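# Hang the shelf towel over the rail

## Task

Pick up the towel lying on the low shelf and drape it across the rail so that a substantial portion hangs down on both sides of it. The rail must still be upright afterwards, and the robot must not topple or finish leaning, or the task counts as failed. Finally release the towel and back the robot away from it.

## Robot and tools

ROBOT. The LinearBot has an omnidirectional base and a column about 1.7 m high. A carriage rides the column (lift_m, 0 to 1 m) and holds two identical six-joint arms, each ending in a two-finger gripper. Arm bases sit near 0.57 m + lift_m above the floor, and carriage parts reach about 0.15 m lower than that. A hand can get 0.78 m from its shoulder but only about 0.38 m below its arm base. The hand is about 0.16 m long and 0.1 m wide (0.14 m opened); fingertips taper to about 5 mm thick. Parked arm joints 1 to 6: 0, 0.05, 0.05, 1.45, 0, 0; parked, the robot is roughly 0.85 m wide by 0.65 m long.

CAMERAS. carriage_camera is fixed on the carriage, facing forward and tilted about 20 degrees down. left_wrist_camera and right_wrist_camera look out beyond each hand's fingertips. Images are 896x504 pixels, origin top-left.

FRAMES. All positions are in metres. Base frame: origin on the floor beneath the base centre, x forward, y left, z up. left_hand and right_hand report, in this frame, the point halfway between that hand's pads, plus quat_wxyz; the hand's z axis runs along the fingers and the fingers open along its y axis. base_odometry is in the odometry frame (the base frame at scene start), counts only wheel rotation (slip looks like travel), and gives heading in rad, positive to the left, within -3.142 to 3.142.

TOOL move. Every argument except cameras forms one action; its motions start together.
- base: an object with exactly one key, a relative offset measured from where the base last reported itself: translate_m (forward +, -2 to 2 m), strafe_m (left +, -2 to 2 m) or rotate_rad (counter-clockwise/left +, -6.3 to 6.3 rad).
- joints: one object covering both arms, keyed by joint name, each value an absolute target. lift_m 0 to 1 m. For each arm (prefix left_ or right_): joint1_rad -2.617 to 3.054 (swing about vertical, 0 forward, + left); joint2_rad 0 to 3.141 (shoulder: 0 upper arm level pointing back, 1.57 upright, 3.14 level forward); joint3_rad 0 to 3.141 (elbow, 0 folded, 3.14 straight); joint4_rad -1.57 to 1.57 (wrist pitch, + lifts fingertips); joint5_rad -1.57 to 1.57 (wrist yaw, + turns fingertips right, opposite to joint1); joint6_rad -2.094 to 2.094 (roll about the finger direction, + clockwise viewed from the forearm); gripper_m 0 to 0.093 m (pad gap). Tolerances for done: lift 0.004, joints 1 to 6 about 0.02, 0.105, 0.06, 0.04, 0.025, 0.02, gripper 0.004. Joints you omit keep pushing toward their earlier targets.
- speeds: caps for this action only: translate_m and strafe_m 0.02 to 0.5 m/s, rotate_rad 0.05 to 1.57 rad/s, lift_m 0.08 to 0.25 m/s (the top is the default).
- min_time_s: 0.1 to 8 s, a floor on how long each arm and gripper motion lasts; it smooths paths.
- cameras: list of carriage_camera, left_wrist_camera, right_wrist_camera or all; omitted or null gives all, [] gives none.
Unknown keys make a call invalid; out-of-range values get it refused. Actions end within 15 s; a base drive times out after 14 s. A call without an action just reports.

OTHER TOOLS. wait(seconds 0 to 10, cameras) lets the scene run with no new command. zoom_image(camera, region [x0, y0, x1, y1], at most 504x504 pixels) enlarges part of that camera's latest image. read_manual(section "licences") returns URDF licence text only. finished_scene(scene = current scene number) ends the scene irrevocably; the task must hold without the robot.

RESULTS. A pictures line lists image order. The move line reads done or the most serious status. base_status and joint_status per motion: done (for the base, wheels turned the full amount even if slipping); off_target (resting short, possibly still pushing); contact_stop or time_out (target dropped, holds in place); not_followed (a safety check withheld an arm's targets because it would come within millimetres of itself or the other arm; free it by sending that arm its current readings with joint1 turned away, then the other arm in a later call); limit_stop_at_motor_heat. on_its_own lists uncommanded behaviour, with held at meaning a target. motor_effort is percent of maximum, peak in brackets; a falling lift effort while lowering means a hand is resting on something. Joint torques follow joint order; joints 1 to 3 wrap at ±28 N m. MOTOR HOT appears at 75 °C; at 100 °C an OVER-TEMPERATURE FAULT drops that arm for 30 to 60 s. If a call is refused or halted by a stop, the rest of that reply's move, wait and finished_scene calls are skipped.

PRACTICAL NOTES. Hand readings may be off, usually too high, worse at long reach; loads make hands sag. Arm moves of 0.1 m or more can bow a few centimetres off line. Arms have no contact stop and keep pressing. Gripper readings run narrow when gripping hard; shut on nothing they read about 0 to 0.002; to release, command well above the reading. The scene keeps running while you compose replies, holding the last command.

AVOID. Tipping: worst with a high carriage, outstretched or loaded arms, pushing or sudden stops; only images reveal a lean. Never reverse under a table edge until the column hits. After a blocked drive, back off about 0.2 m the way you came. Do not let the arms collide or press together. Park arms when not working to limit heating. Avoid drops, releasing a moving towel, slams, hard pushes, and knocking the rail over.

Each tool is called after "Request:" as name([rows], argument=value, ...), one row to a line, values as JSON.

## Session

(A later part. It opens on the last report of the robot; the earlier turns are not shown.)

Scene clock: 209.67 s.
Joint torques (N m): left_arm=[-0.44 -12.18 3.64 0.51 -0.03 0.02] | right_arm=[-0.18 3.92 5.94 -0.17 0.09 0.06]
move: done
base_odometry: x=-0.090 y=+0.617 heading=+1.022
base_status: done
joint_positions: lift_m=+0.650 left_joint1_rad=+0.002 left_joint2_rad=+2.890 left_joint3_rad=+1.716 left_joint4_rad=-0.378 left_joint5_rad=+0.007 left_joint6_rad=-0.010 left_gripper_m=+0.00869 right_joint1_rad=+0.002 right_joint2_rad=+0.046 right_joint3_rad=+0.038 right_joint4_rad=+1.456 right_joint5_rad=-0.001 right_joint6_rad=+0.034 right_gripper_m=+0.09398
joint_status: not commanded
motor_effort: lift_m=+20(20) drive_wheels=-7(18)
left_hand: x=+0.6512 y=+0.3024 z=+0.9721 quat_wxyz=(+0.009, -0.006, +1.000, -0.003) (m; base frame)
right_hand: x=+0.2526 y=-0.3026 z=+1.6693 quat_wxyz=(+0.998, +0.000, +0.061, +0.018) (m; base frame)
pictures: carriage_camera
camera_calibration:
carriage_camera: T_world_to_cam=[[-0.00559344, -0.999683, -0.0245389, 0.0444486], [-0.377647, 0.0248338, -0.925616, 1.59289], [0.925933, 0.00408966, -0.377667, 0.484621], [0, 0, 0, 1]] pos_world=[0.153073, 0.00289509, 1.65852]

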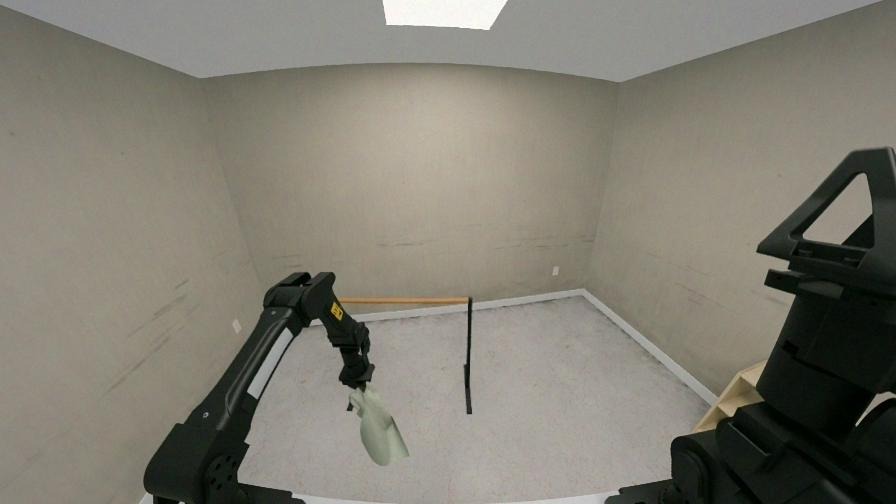

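Request:
move(base={"translate_m": 0.4}, speeds={"translate_m": 0.25}, joints={"lift_m": 0.72, "left_joint1_rad": 0.0, "left_joint2_rad": 2.94, "left_joint3_rad": 1.925, "left_joint4_rad": -0.305}, min_time_s=2, cameras=["carriage_camera", "left_wrist_camera"])

Scene clock: 231.83 s.
Joint torques (N m): left_arm=[-0.42 -11.77 6.38 1.21 -0.05 0.02] | right_arm=[-0.27 3.55 5.97 -0.2 0.07 0.06]
move: done
base_odometry: x=+0.118 y=+0.959 heading=+1.022
base_status: done
joint_positions: lift_m=+0.720 left_joint1_rad=+0.002 left_joint2_rad=+2.914 left_joint3_rad=+1.909 left_joint4_rad=-0.317 left_joint5_rad=+0.007 left_joint6_rad=-0.010 left_gripper_m=+0.00869 right_joint1_rad=+0.002 right_joint2_rad=+0.046 right_joint3_rad=+0.038 right_joint4_rad=+1.456 right_joint5_rad=-0.001 right_joint6_rad=+0.034 right_gripper_m=+0.09398
joint_status: all done
motor_effort: lift_m=+24(30) drive_wheels=-4(12)
left_hand: x=+0.7408 y=+0.3025 z=+1.0712 quat_wxyz=(+0.124, -0.005, +0.992, -0.004) (m; base frame)
right_hand: x=+0.2525 y=-0.3026 z=+1.7388 quat_wxyz=(+0.998, +0.000, +0.061, +0.018) (m; base frame)
pictures: carriage_camera, left_wrist_camera
camera_calibration:
carriage_camera: T_world_to_cam=[[-0.00559344, -0.999683, -0.0245389, 0.0461527], [-0.377647, 0.0248338, -0.925616, 1.65717], [0.925933, 0.00408966, -0.377667, 0.510848], [0, 0, 0, 1]] pos_world=[0.153073, 0.00289509, 1.72796]
left_wrist_camera: T_world_to_cam=[[-0.0177456, -0.999567, 0.0234742, 0.289067], [-0.927573, 0.0252222, 0.37279, 0.282057], [-0.373221, -0.0151587, -0.927619, 1.3956], [0, 0, 0, 1]] pos_world=[0.787627, 0.302983, 1.18266]

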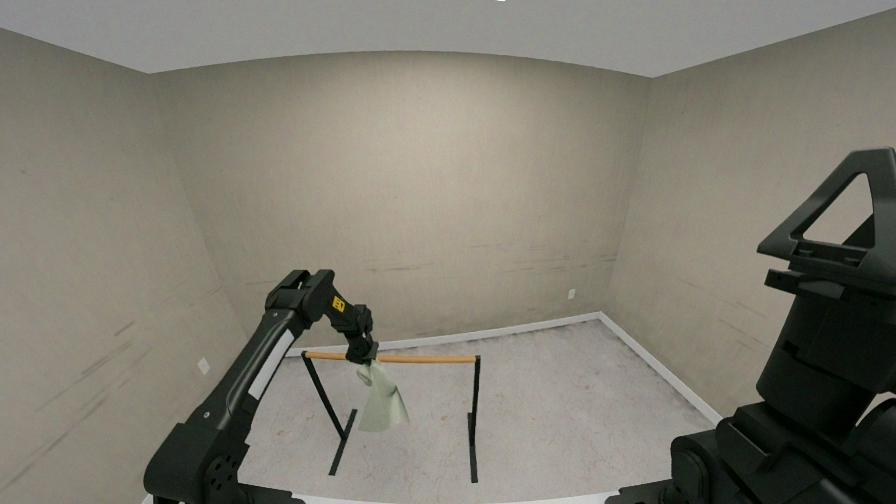

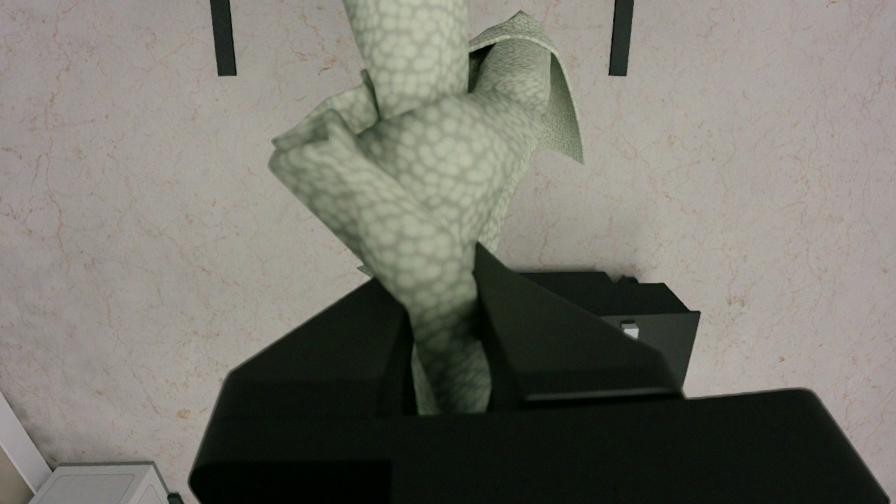

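Request:
zoom_image(camera="carriage_camera", region=[280, 320, 500, 500])

Scaled by 2.291 from the camera's 896x504 image, which has a finer 1280x720 frame.

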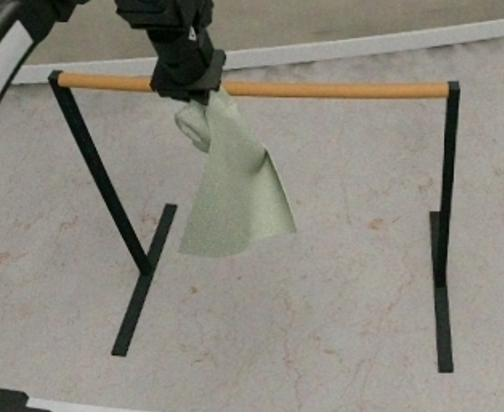

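Request:
move(base={"translate_m": 0.19}, speeds={"translate_m": 0.15}, joints={"lift_m": 0.73}, cameras=["carriage_camera"])

Request:
zoom_image(camera="carriage_camera", region=[240, 300, 500, 504])

Scene clock: 251.53 s.
Joint torques (N m): left_arm=[-0.57 -12.57 5.98 1.17 -0.05 0.05] | right_arm=[-0.2 3.79 5.93 -0.22 0.07 0.06]
move: done
base_odometry: x=+0.217 y=+1.121 heading=+1.023
base_status: done
joint_positions: lift_m=+0.730 left_joint1_rad=+0.002 left_joint2_rad=+2.923 left_joint3_rad=+1.913 left_joint4_rad=-0.314 left_joint5_rad=+0.007 left_joint6_rad=-0.010 left_gripper_m=+0.00869 right_joint1_rad=+0.002 right_joint2_rad=+0.046 right_joint3_rad=+0.039 right_joint4_rad=+1.457 right_joint5_rad=-0.001 right_joint6_rad=+0.034 right_gripper_m=+0.09398
joint_status: all done
motor_effort: lift_m=+24(29) drive_wheels=-4(12)
left_hand: x=+0.7395 y=+0.3025 z=+1.0774 quat_wxyz=(+0.123, -0.005, +0.992, -0.004) (m; base frame)
right_hand: x=+0.2522 y=-0.3026 z=+1.7490 quat_wxyz=(+0.998, +0.000, +0.060, +0.018) (m; base frame)
pictures: carriage_camera
camera_calibration:
carriage_camera: T_world_to_cam=[[-0.00559344, -0.999683, -0.0245389, 0.0463979], [-0.377647, 0.0248338, -0.925616, 1.66642], [0.925933, 0.00408966, -0.377667, 0.514622], [0, 0, 0, 1]] pos_world=[0.153073, 0.00289509, 1.73796]

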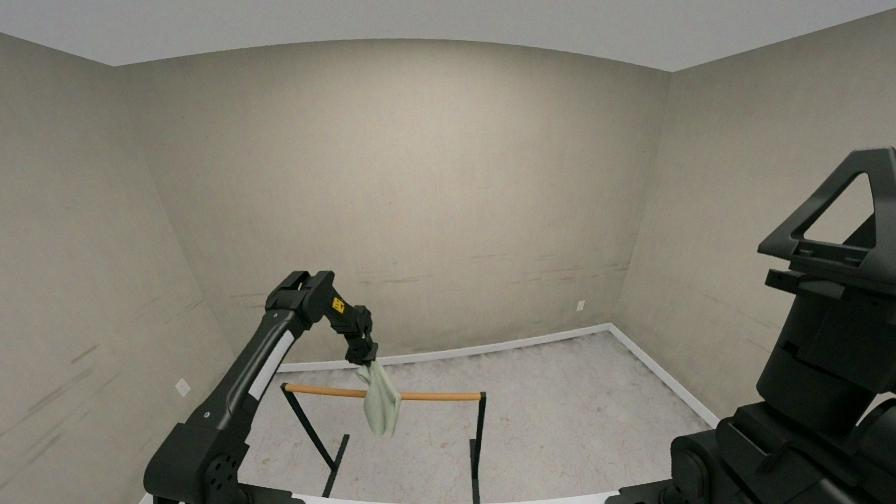

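Scaled by 1.938 from the camera's 896x504 image, which has a finer 1280x720 frame.

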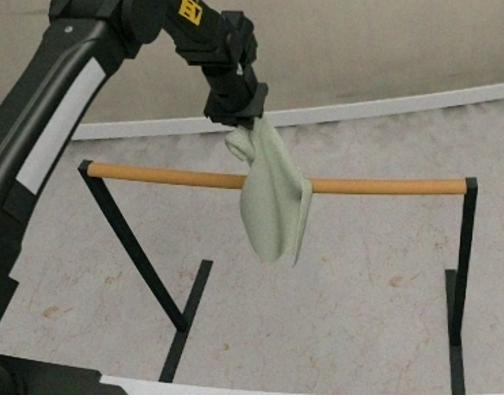

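Request:
move(base={"translate_m": 0.10}, speeds={"translate_m": 0.06, "lift_m": 0.08}, joints={"lift_m": 0.70}, cameras=["carriage_camera"])

Request:
zoom_image(camera="carriage_camera", region=[240, 300, 500, 504])

Scene clock: 257.20 s.
Joint torques (N m): left_arm=[-0.44 -12.89 5.86 1.16 -0.04 0.01] | right_arm=[-0.2 3.85 5.85 -0.17 0.07 0.08]
move: done
base_odometry: x=+0.269 y=+1.207 heading=+1.024
base_status: done
joint_positions: lift_m=+0.700 left_joint1_rad=+0.002 left_joint2_rad=+2.926 left_joint3_rad=+1.915 left_joint4_rad=-0.312 left_joint5_rad=+0.007 left_joint6_rad=-0.009 left_gripper_m=+0.00867 right_joint1_rad=+0.002 right_joint2_rad=+0.046 right_joint3_rad=+0.039 right_joint4_rad=+1.457 right_joint5_rad=-0.001 right_joint6_rad=+0.034 right_gripper_m=+0.09398
joint_status: all done
motor_effort: lift_m=+20(20) drive_wheels=-4(14)
left_hand: x=+0.7400 y=+0.3025 z=+1.0474 quat_wxyz=(+0.124, -0.005, +0.992, -0.004) (m; base frame)
right_hand: x=+0.2521 y=-0.3026 z=+1.7196 quat_wxyz=(+0.998, +0.000, +0.060, +0.018) (m; base frame)
pictures: carriage_camera
camera_calibration:
carriage_camera: T_world_to_cam=[[-0.00559344, -0.999683, -0.0245389, 0.0456758], [-0.377647, 0.0248338, -0.925616, 1.63918], [0.925933, 0.00408966, -0.377667, 0.503509], [0, 0, 0, 1]] pos_world=[0.153073, 0.00289509, 1.70853]

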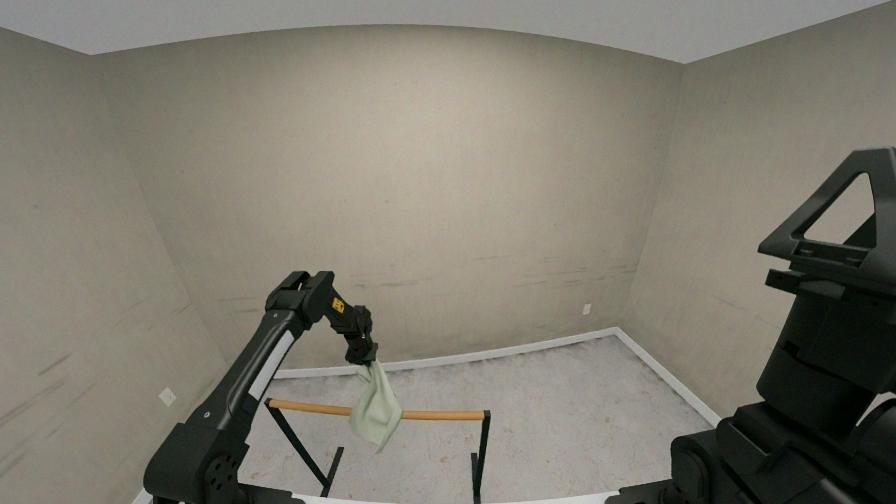

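Scaled by 1.938 from the camera's 896x504 image, which has a finer 1280x720 frame.

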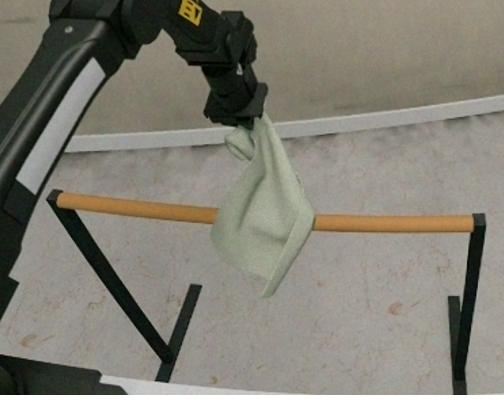

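Request:
move(base={"translate_m": 0.06}, speeds={"translate_m": 0.05, "lift_m": 0.08}, joints={"lift_m": 0.61}, cameras=["carriage_camera"])

Request:
zoom_image(camera="carriage_camera", region=[240, 300, 500, 504])

Scene clock: 262.20 s.
Joint torques (N m): left_arm=[-0.47 -13.04 5.86 1.17 -0.03 0.02] | right_arm=[-0.23 3.79 5.91 -0.22 0.08 0.07]
move: done
base_odometry: x=+0.300 y=+1.258 heading=+1.024
base_status: done
joint_positions: lift_m=+0.610 left_joint1_rad=+0.002 left_joint2_rad=+2.928 left_joint3_rad=+1.916 left_joint4_rad=-0.311 left_joint5_rad=+0.007 left_joint6_rad=-0.009 left_gripper_m=+0.00867 right_joint1_rad=+0.002 right_joint2_rad=+0.046 right_joint3_rad=+0.039 right_joint4_rad=+1.458 right_joint5_rad=-0.001 right_joint6_rad=+0.034 right_gripper_m=+0.09398
joint_status: all done
motor_effort: lift_m=+20(20) drive_wheels=-4(14)
left_hand: x=+0.7400 y=+0.3025 z=+0.9568 quat_wxyz=(+0.124, -0.005, +0.992, -0.004) (m; base frame)
right_hand: x=+0.2519 y=-0.3026 z=+1.6296 quat_wxyz=(+0.998, +0.000, +0.060, +0.018) (m; base frame)
pictures: carriage_camera
camera_calibration:
carriage_camera: T_world_to_cam=[[-0.00559344, -0.999683, -0.0245389, 0.0434681], [-0.377647, 0.0248338, -0.925616, 1.55591], [0.925933, 0.00408966, -0.377667, 0.469531], [0, 0, 0, 1]] pos_world=[0.153073, 0.00289509, 1.61857]

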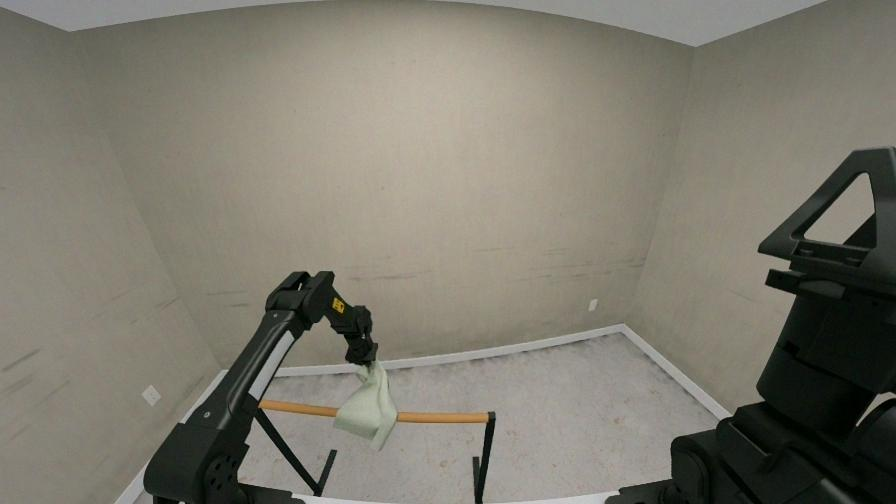

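Scaled by 1.938 from the camera's 896x504 image, which has a finer 1280x720 frame.

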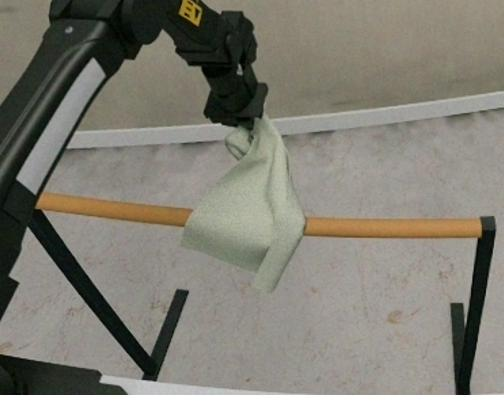

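Request:
move(joints={"lift_m": 0.5}, speeds={"lift_m": 0.08}, cameras=["carriage_camera", "left_wrist_camera"])

Request:
zoom_image(camera="carriage_camera", region=[240, 300, 500, 504])

Scene clock: 267.03 s.
Joint torques (N m): left_arm=[-0.4 -13.23 5.64 1.14 -0.05 0.03] | right_arm=[-0.24 3.75 5.91 -0.25 0.07 0.07]
move: done
base_odometry: x=+0.300 y=+1.258 heading=+1.024
base_status: not commanded
joint_positions: lift_m=+0.500 left_joint1_rad=+0.002 left_joint2_rad=+2.929 left_joint3_rad=+1.917 left_joint4_rad=-0.310 left_joint5_rad=+0.007 left_joint6_rad=-0.009 left_gripper_m=+0.00867 right_joint1_rad=+0.002 right_joint2_rad=+0.046 right_joint3_rad=+0.039 right_joint4_rad=+1.458 right_joint5_rad=-0.001 right_joint6_rad=+0.034 right_gripper_m=+0.09398
joint_status: all done
motor_effort: lift_m=+20(20) drive_wheels=+4(5)
left_hand: x=+0.7405 y=+0.3025 z=+0.8467 quat_wxyz=(+0.125, -0.005, +0.992, -0.004) (m; base frame)
right_hand: x=+0.2519 y=-0.3026 z=+1.5196 quat_wxyz=(+0.998, +0.000, +0.060, +0.018) (m; base frame)
pictures: carriage_camera, left_wrist_camera
camera_calibration:
carriage_camera: T_world_to_cam=[[-0.00559344, -0.999683, -0.0245389, 0.0407679], [-0.377647, 0.0248338, -0.925616, 1.45405], [0.925933, 0.00408966, -0.377667, 0.427974], [0, 0, 0, 1]] pos_world=[0.153073, 0.00289509, 1.50853]
left_wrist_camera: T_world_to_cam=[[-0.0184936, -0.999558, 0.0232783, 0.295051], [-0.927698, 0.0258376, 0.372437, 0.365774], [-0.372873, -0.0147075, -0.927766, 1.18691], [0, 0, 0, 1]] pos_world=[0.787353, 0.302927, 0.958082]

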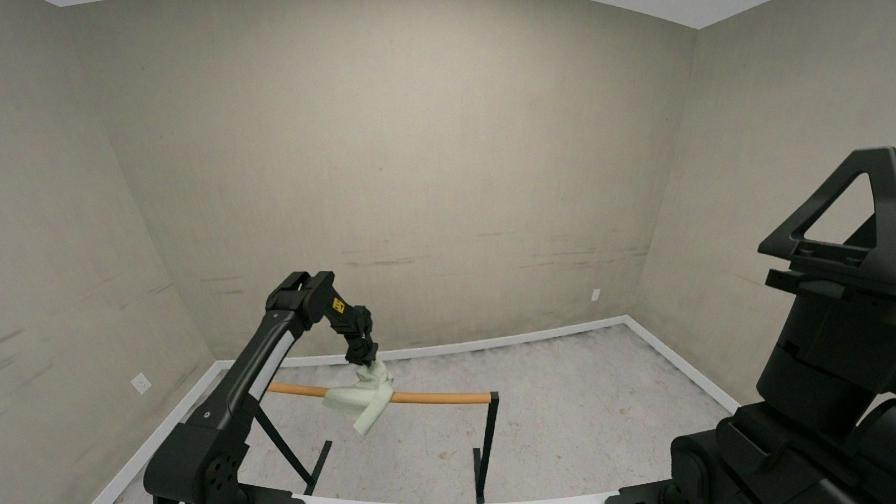

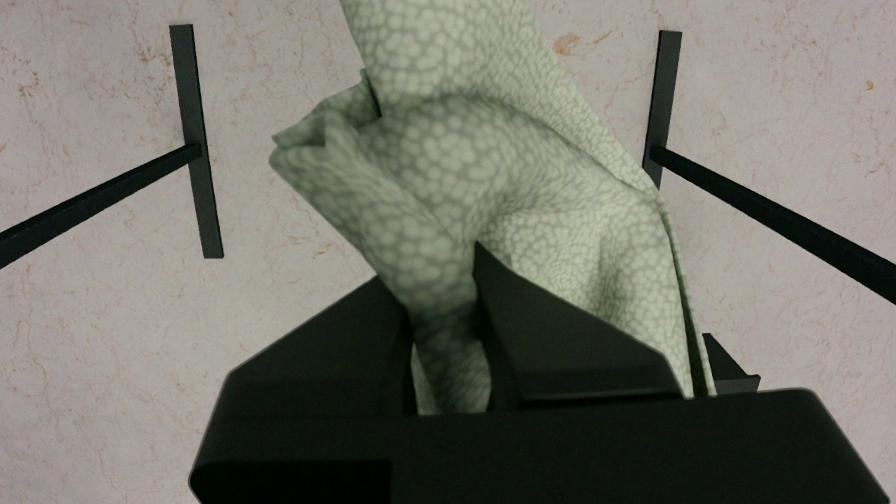

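Scaled by 1.938 from the camera's 896x504 image, which has a finer 1280x720 frame.

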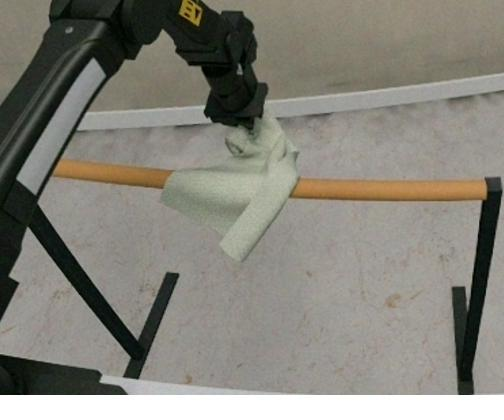

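Request:
move(joints={"lift_m": 0.42}, speeds={"lift_m": 0.08}, cameras=["carriage_camera", "left_wrist_camera"])

Request:
zoom_image(camera="carriage_camera", region=[240, 300, 500, 504])

Scene clock: 275.23 s.
Joint torques (N m): left_arm=[-0.47 -13.11 5.6 1.12 -0.03 0.02] | right_arm=[-0.25 3.71 5.97 -0.27 0.07 0.07]
move: done
base_odometry: x=+0.300 y=+1.258 heading=+1.024
base_status: not commanded
joint_positions: lift_m=+0.420 left_joint1_rad=+0.002 left_joint2_rad=+2.931 left_joint3_rad=+1.919 left_joint4_rad=-0.308 left_joint5_rad=+0.007 left_joint6_rad=-0.009 left_gripper_m=+0.00867 right_joint1_rad=+0.002 right_joint2_rad=+0.046 right_joint3_rad=+0.039 right_joint4_rad=+1.458 right_joint5_rad=-0.001 right_joint6_rad=+0.034 right_gripper_m=+0.09398
joint_status: all done
motor_effort: lift_m=+20(21) drive_wheels=-4(5)
left_hand: x=+0.7408 y=+0.3025 z=+0.7661 quat_wxyz=(+0.125, -0.005, +0.992, -0.004) (m; base frame)
right_hand: x=+0.2519 y=-0.3026 z=+1.4396 quat_wxyz=(+0.998, +0.000, +0.060, +0.018) (m; base frame)
pictures: carriage_camera, left_wrist_camera
camera_calibration:
carriage_camera: T_world_to_cam=[[-0.00559344, -0.999683, -0.0245389, 0.0388053], [-0.377647, 0.0248338, -0.925616, 1.38002], [0.925933, 0.00408966, -0.377667, 0.397767], [0, 0, 0, 1]] pos_world=[0.153073, 0.00289509, 1.42855]
left_wrist_camera: T_world_to_cam=[[-0.0185202, -0.999558, 0.0232553, 0.296968], [-0.928124, 0.0258369, 0.371375, 0.397127], [-0.371811, -0.0147058, -0.928192, 1.11182], [0, 0, 0, 1]] pos_world=[0.78747, 0.302927, 0.877593]

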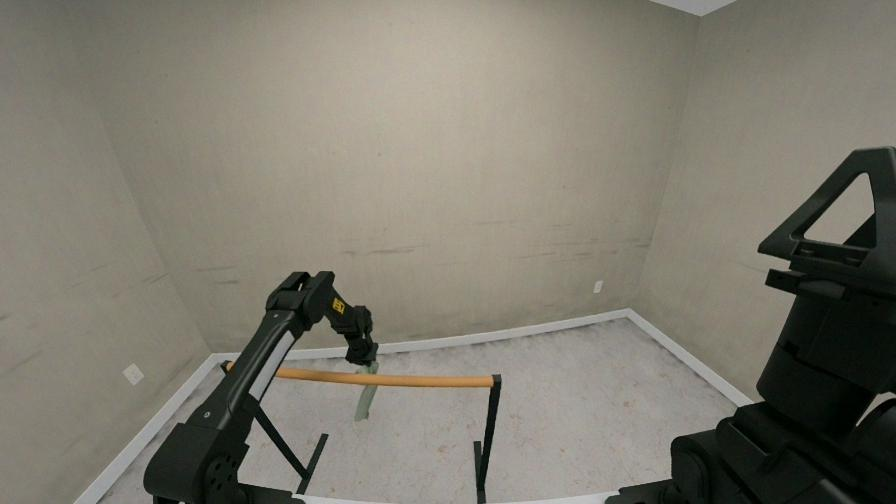

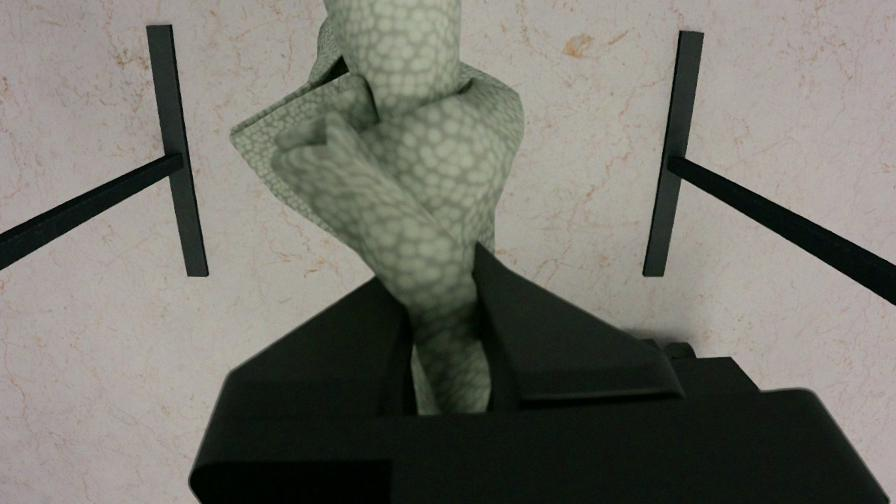

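Scaled by 1.938 from the camera's 896x504 image, which has a finer 1280x720 frame.

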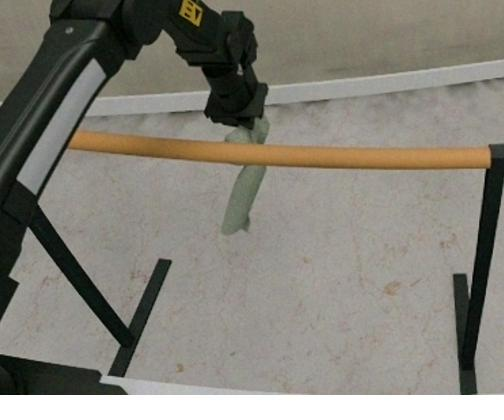

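Request:
move(joints={"lift_m": 0.62}, speeds={"lift_m": 0.1}, cameras=["carriage_camera", "left_wrist_camera"])

Request:
zoom_image(camera="carriage_camera", region=[240, 300, 500, 504])

Scene clock: 297.30 s.
Joint torques (N m): left_arm=[-0.46 -13.57 5.39 1.1 -0.04 0.03] | right_arm=[-0.14 3.93 5.75 -0.23 0.08 0.07]
move: done
base_odometry: x=+0.300 y=+1.258 heading=+1.024
base_status: not commanded
joint_positions: lift_m=+0.620 left_joint1_rad=+0.002 left_joint2_rad=+2.933 left_joint3_rad=+1.919 left_joint4_rad=-0.306 left_joint5_rad=+0.007 left_joint6_rad=-0.009 left_gripper_m=+0.00867 right_joint1_rad=+0.002 right_joint2_rad=+0.046 right_joint3_rad=+0.039 right_joint4_rad=+1.458 right_joint5_rad=-0.001 right_joint6_rad=+0.034 right_gripper_m=+0.09398
joint_status: all done
motor_effort: lift_m=+24(30) drive_wheels=+5(5)
left_hand: x=+0.7407 y=+0.3026 z=+0.9647 quat_wxyz=(+0.125, -0.005, +0.992, -0.004) (m; base frame)
right_hand: x=+0.2519 y=-0.3026 z=+1.6390 quat_wxyz=(+0.998, +0.000, +0.060, +0.018) (m; base frame)
pictures: carriage_camera, left_wrist_camera
camera_calibration:
carriage_camera: T_world_to_cam=[[-0.00559344, -0.999683, -0.0245389, 0.0436996], [-0.377647, 0.0248338, -0.925616, 1.56464], [0.925933, 0.00408966, -0.377667, 0.473093], [0, 0, 0, 1]] pos_world=[0.153073, 0.00289509, 1.628]
left_wrist_camera: T_world_to_cam=[[-0.0184343, -0.999568, 0.0228783, 0.292717], [-0.928267, 0.0256115, 0.371031, 0.323825], [-0.371456, -0.0143975, -0.928339, 1.29593], [0, 0, 0, 1]] pos_world=[0.787375, 0.302956, 1.07622]

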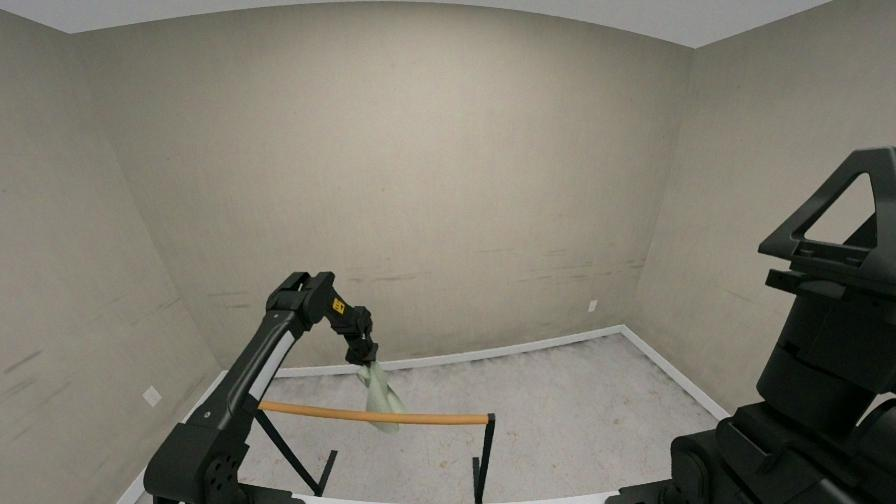

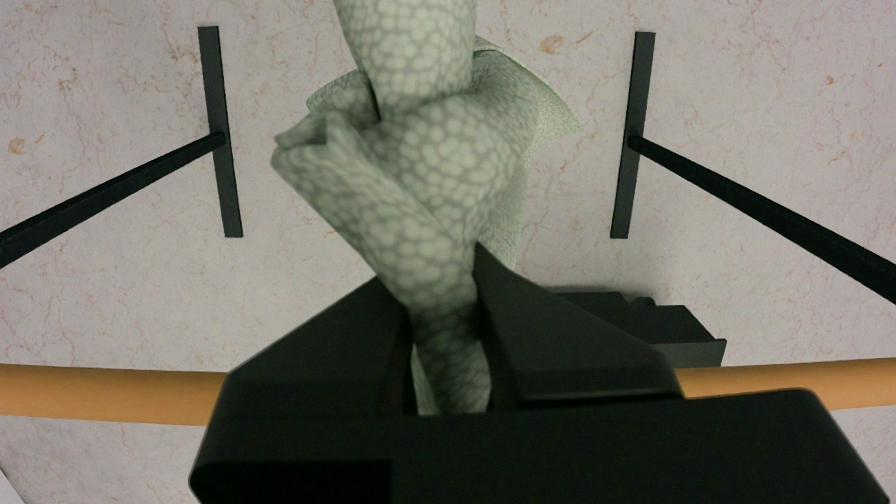

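Scaled by 1.938 from the camera's 896x504 image, which has a finer 1280x720 frame.

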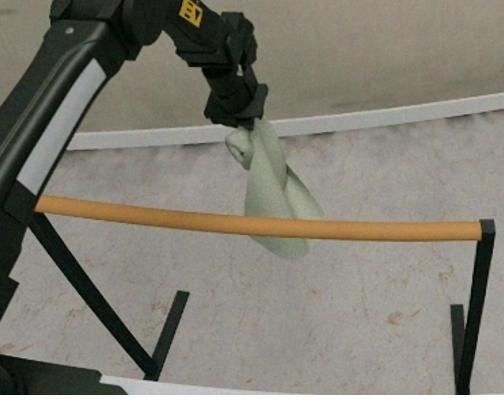

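Request:
move(base={"translate_m": -0.15}, speeds={"translate_m": 0.08}, joints={"lift_m": 0.65}, cameras=["carriage_camera"])

Request:
zoom_image(camera="carriage_camera", region=[240, 300, 500, 504])

Request:
move(base={"translate_m": -0.09}, speeds={"translate_m": 0.06, "lift_m": 0.08}, joints={"lift_m": 0.57}, cameras=["carriage_camera", "left_wrist_camera"])

Request:
zoom_image(camera="carriage_camera", region=[240, 300, 500, 504])

Scene clock: 310.80 s.
Joint torques (N m): left_arm=[-0.47 -13.7 5.19 1.08 -0.03 0.03] | right_arm=[-0.23 3.77 6 -0.15 0.08 0.07]
move: done
base_odometry: x=+0.221 y=+1.130 heading=+1.025
base_status: done
joint_positions: lift_m=+0.650 left_joint1_rad=+0.002 left_joint2_rad=+2.934 left_joint3_rad=+1.922 left_joint4_rad=-0.303 left_joint5_rad=+0.007 left_joint6_rad=-0.009 left_gripper_m=+0.00867 right_joint1_rad=+0.002 right_joint2_rad=+0.046 right_joint3_rad=+0.039 right_joint4_rad=+1.456 right_joint5_rad=-0.001 right_joint6_rad=+0.034 right_gripper_m=+0.09398
joint_status: all done
motor_effort: lift_m=+25(30) drive_wheels=-2(12)
left_hand: x=+0.7424 y=+0.3026 z=+0.9952 quat_wxyz=(+0.128, -0.005, +0.992, -0.004) (m; base frame)
right_hand: x=+0.2523 y=-0.3026 z=+1.6689 quat_wxyz=(+0.998, +0.000, +0.061, +0.018) (m; base frame)
pictures: carriage_camera
camera_calibration:
carriage_camera: T_world_to_cam=[[-0.00559344, -0.999683, -0.0245389, 0.0444339], [-0.377647, 0.0248338, -0.925616, 1.59234], [0.925933, 0.00408966, -0.377667, 0.484396], [0, 0, 0, 1]] pos_world=[0.153073, 0.00289509, 1.65792]

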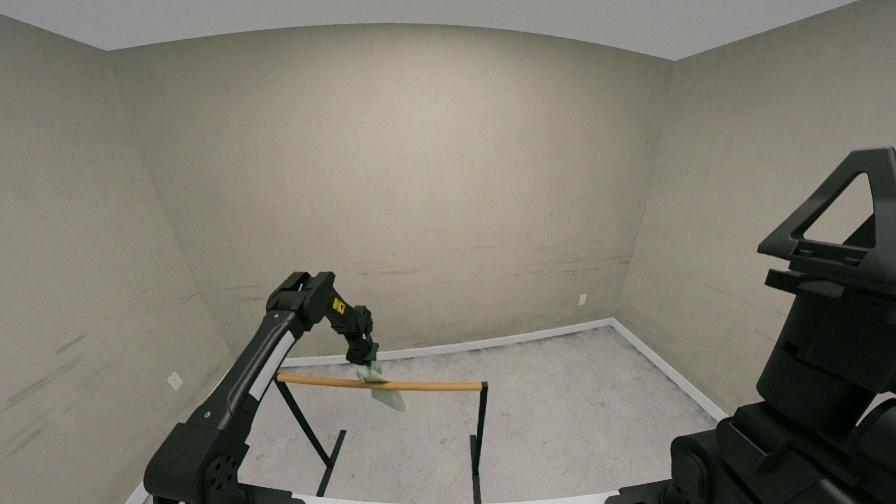

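Scaled by 1.938 from the camera's 896x504 image, which has a finer 1280x720 frame.

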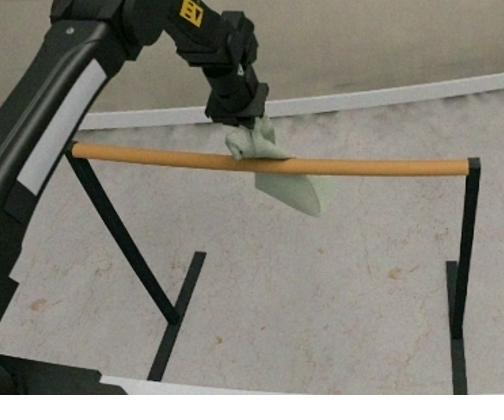

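Scene clock: 312.87 s.
Joint torques (N m): left_arm=[-0.4 -13.6 5.11 0.99 -0.06 0.01] | right_arm=[-0.17 3.79 5.93 -0.18 0.07 0.06]
move: done
base_odometry: x=+0.174 y=+1.054 heading=+1.025
base_status: done
joint_positions: lift_m=+0.570 left_joint1_rad=+0.002 left_joint2_rad=+2.934 left_joint3_rad=+1.924 left_joint4_rad=-0.291 left_joint5_rad=+0.007 left_joint6_rad=-0.009 left_gripper_m=+0.00865 right_joint1_rad=+0.002 right_joint2_rad=+0.046 right_joint3_rad=+0.039 right_joint4_rad=+1.456 right_joint5_rad=-0.001 right_joint6_rad=+0.034 right_gripper_m=+0.09398
joint_status: all done
motor_effort: lift_m=+20(20) drive_wheels=-1(10)
left_hand: x=+0.7458 y=+0.3026 z=+0.9169 quat_wxyz=(+0.134, -0.005, +0.991, -0.004) (m; base frame)
right_hand: x=+0.2523 y=-0.3026 z=+1.5895 quat_wxyz=(+0.998, +0.000, +0.061, +0.018) (m; base frame)
pictures: carriage_camera, left_wrist_camera
camera_calibration:
carriage_camera: T_world_to_cam=[[-0.00559344, -0.999683, -0.0245389, 0.0424861], [-0.377647, 0.0248338, -0.925616, 1.51886], [0.925933, 0.00408966, -0.377667, 0.454417], [0, 0, 0, 1]] pos_world=[0.153073, 0.00289509, 1.57854]
left_wrist_camera: T_world_to_cam=[[-0.0188498, -0.999569, 0.0225077, 0.294562], [-0.934905, 0.0256009, 0.353973, 0.366855], [-0.354396, -0.0143702, -0.934985, 1.2468], [0, 0, 0, 1]] pos_world=[0.790389, 0.30296, 1.02925]

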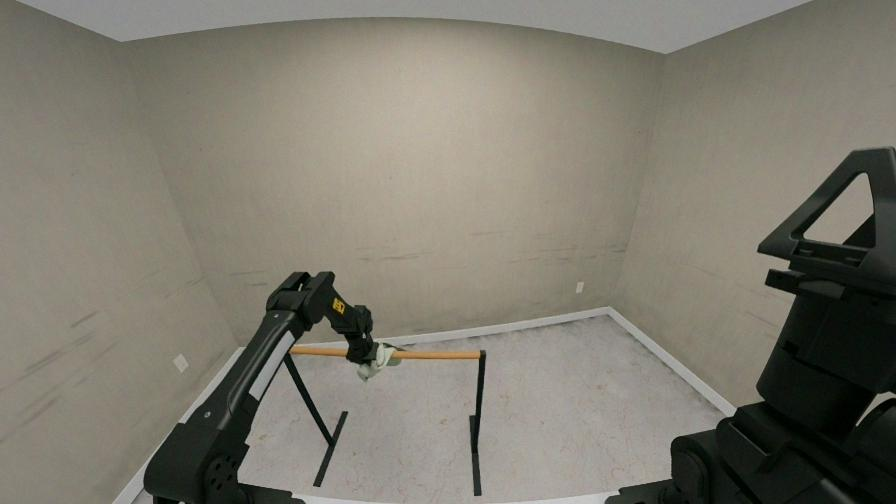

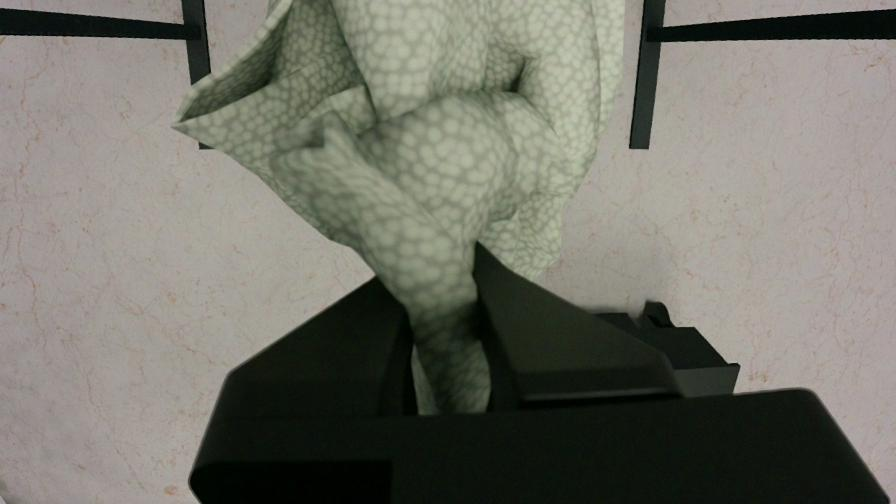

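Scaled by 1.938 from the camera's 896x504 image, which has a finer 1280x720 frame.

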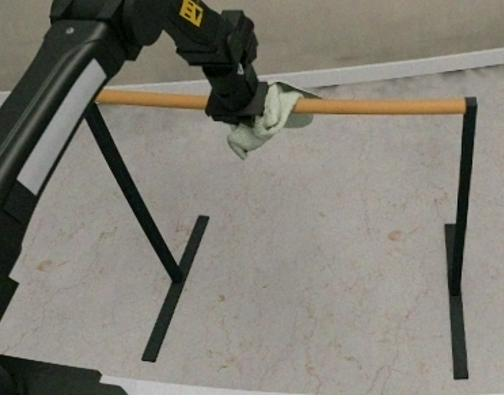

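Request:
move(joints={"lift_m": 0.49}, speeds={"lift_m": 0.08}, cameras=["carriage_camera", "left_wrist_camera"])

Request:
zoom_image(camera="carriage_camera", region=[300, 280, 480, 430])

Scene clock: 317.53 s.
Joint torques (N m): left_arm=[-0.39 -13.78 5.05 1.02 -0.04 0.02] | right_arm=[-0.2 3.88 5.96 -0.19 0.08 0.05]
move: done
base_odometry: x=+0.174 y=+1.054 heading=+1.025
base_status: not commanded
joint_positions: lift_m=+0.490 left_joint1_rad=+0.002 left_joint2_rad=+2.934 left_joint3_rad=+1.925 left_joint4_rad=-0.293 left_joint5_rad=+0.007 left_joint6_rad=-0.009 left_gripper_m=+0.00863 right_joint1_rad=+0.002 right_joint2_rad=+0.046 right_joint3_rad=+0.039 right_joint4_rad=+1.456 right_joint5_rad=-0.001 right_joint6_rad=+0.034 right_gripper_m=+0.09398
joint_status: all done
motor_effort: lift_m=+20(21) drive_wheels=+2(2)
left_hand: x=+0.7457 y=+0.3026 z=+0.8370 quat_wxyz=(+0.134, -0.005, +0.991, -0.004) (m; base frame)
right_hand: x=+0.2523 y=-0.3026 z=+1.5096 quat_wxyz=(+0.998, +0.000, +0.061, +0.018) (m; base frame)
pictures: carriage_camera, left_wrist_camera
camera_calibration:
carriage_camera: T_world_to_cam=[[-0.00559344, -0.999683, -0.0245389, 0.040523], [-0.377647, 0.0248338, -0.925616, 1.44481], [0.925933, 0.00408966, -0.377667, 0.424204], [0, 0, 0, 1]] pos_world=[0.153073, 0.00289509, 1.49855]
left_wrist_camera: T_world_to_cam=[[-0.0188326, -0.999569, 0.0225233, 0.296334], [-0.934635, 0.0256014, 0.354686, 0.394298], [-0.35511, -0.0143714, -0.934714, 1.17238], [0, 0, 0, 1]] pos_world=[0.790428, 0.30296, 0.949309]

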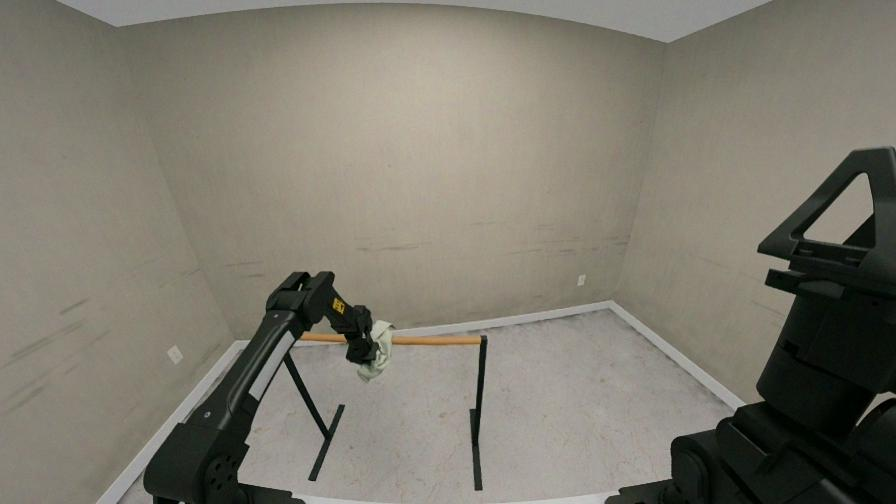

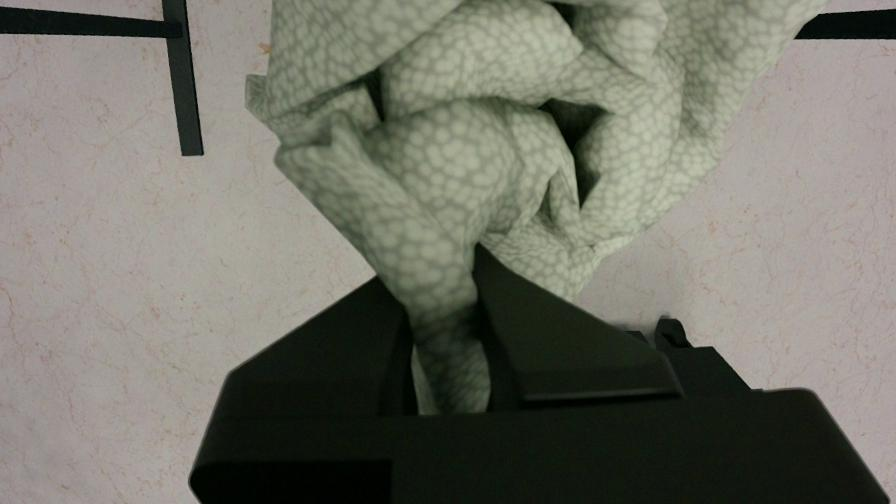

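Scaled by 2.800 from the camera's 896x504 image, which has a finer 1280x720 frame.

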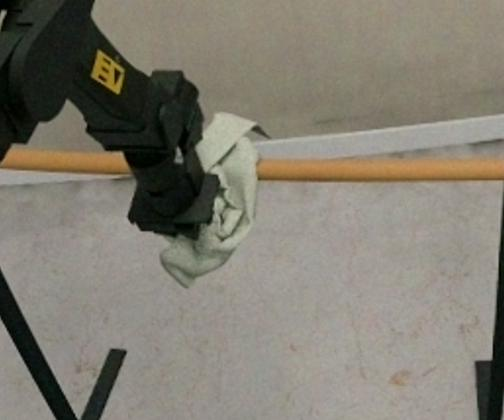

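Request:
move(joints={"lift_m": 0.78}, speeds={"lift_m": 0.12}, cameras=["carriage_camera"])

Request:
zoom_image(camera="carriage_camera", region=[280, 320, 480, 490])

Scene clock: 337.10 s.
Joint torques (N m): left_arm=[-0.5 -13.71 5.01 1.05 -0.05 0.04] | right_arm=[-0.23 3.77 5.97 -0.12 0.07 0.07]
move: done
base_odometry: x=+0.174 y=+1.054 heading=+1.025
base_status: not commanded
joint_positions: lift_m=+0.780 left_joint1_rad=+0.002 left_joint2_rad=+2.935 left_joint3_rad=+1.924 left_joint4_rad=-0.299 left_joint5_rad=+0.007 left_joint6_rad=-0.009 left_gripper_m=+0.00863 right_joint1_rad=+0.002 right_joint2_rad=+0.046 right_joint3_rad=+0.039 right_joint4_rad=+1.456 right_joint5_rad=-0.001 right_joint6_rad=+0.034 right_gripper_m=+0.09398
joint_status: all done
motor_effort: lift_m=+25(30) drive_wheels=-1(2)
left_hand: x=+0.7438 y=+0.3026 z=+1.1255 quat_wxyz=(+0.130, -0.005, +0.991, -0.004) (m; base frame)
right_hand: x=+0.2523 y=-0.3026 z=+1.7989 quat_wxyz=(+0.998, +0.000, +0.061, +0.018) (m; base frame)
pictures: carriage_camera
camera_calibration:
carriage_camera: T_world_to_cam=[[-0.00559344, -0.999683, -0.0245389, 0.0476243], [-0.377647, 0.0248338, -0.925616, 1.71268], [0.925933, 0.00408966, -0.377667, 0.533497], [0, 0, 0, 1]] pos_world=[0.153073, 0.00289509, 1.78793]

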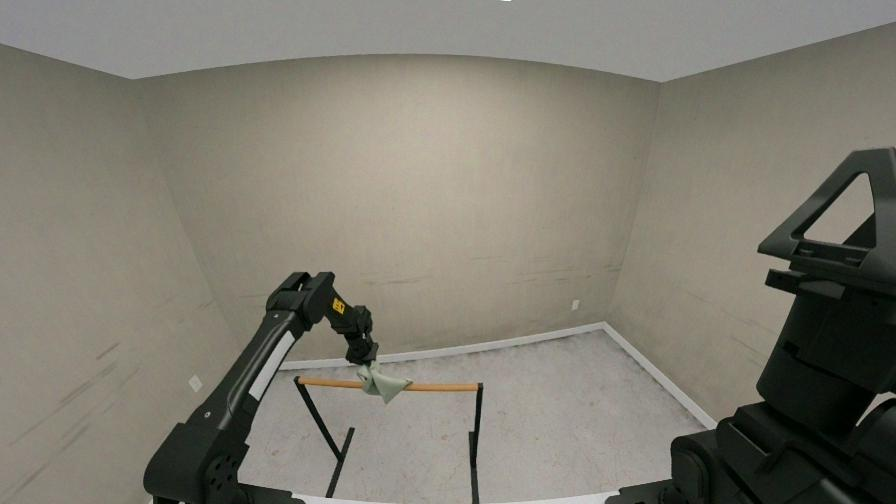

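Scaled by 2.520 from the camera's 896x504 image, which has a finer 1280x720 frame.

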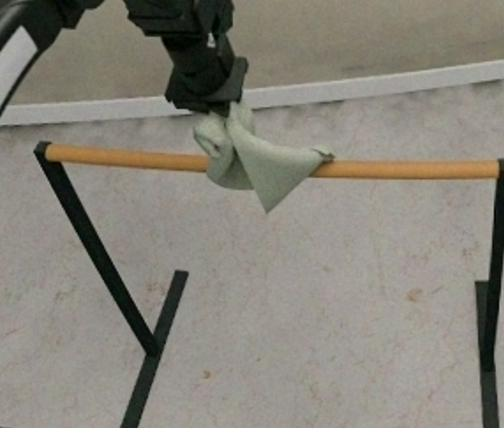

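Request:
move(base={"translate_m": -0.45}, speeds={"translate_m": 0.15}, cameras=["carriage_camera"])

Request:
zoom_image(camera="carriage_camera", region=[280, 280, 480, 490])

Scene clock: 345.53 s.
Joint torques (N m): left_arm=[-0.43 -13.83 5.11 1.03 -0.04 0.02] | right_arm=[-0.24 3.75 6 -0.18 0.08 0.06]
move: done
base_odometry: x=-0.059 y=+0.669 heading=+1.025
base_status: done
joint_positions: lift_m=+0.780 left_joint1_rad=+0.002 left_joint2_rad=+2.935 left_joint3_rad=+1.924 left_joint4_rad=-0.299 left_joint5_rad=+0.007 left_joint6_rad=-0.009 left_gripper_m=+0.00863 right_joint1_rad=+0.002 right_joint2_rad=+0.046 right_joint3_rad=+0.039 right_joint4_rad=+1.456 right_joint5_rad=-0.001 right_joint6_rad=+0.034 right_gripper_m=+0.09398
joint_status: not commanded
motor_effort: lift_m=+25(25) drive_wheels=+0(11)
left_hand: x=+0.7438 y=+0.3026 z=+1.1255 quat_wxyz=(+0.130, -0.005, +0.991, -0.004) (m; base frame)
right_hand: x=+0.2523 y=-0.3026 z=+1.7989 quat_wxyz=(+0.998, +0.000, +0.061, +0.018) (m; base frame)
pictures: carriage_camera
camera_calibration:
carriage_camera: T_world_to_cam=[[-0.00559344, -0.999683, -0.0245389, 0.0476243], [-0.377647, 0.0248338, -0.925616, 1.71268], [0.925933, 0.00408966, -0.377667, 0.533497], [0, 0, 0, 1]] pos_world=[0.153073, 0.00289509, 1.78793]

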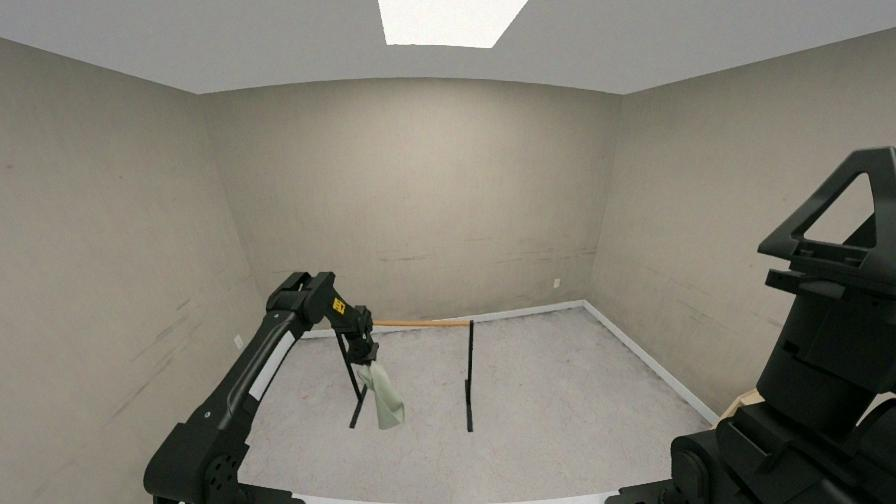

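Scaled by 2.400 from the camera's 896x504 image, which has a finer 1280x720 frame.

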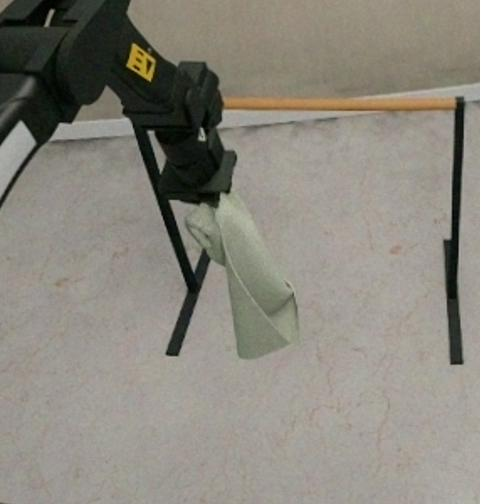

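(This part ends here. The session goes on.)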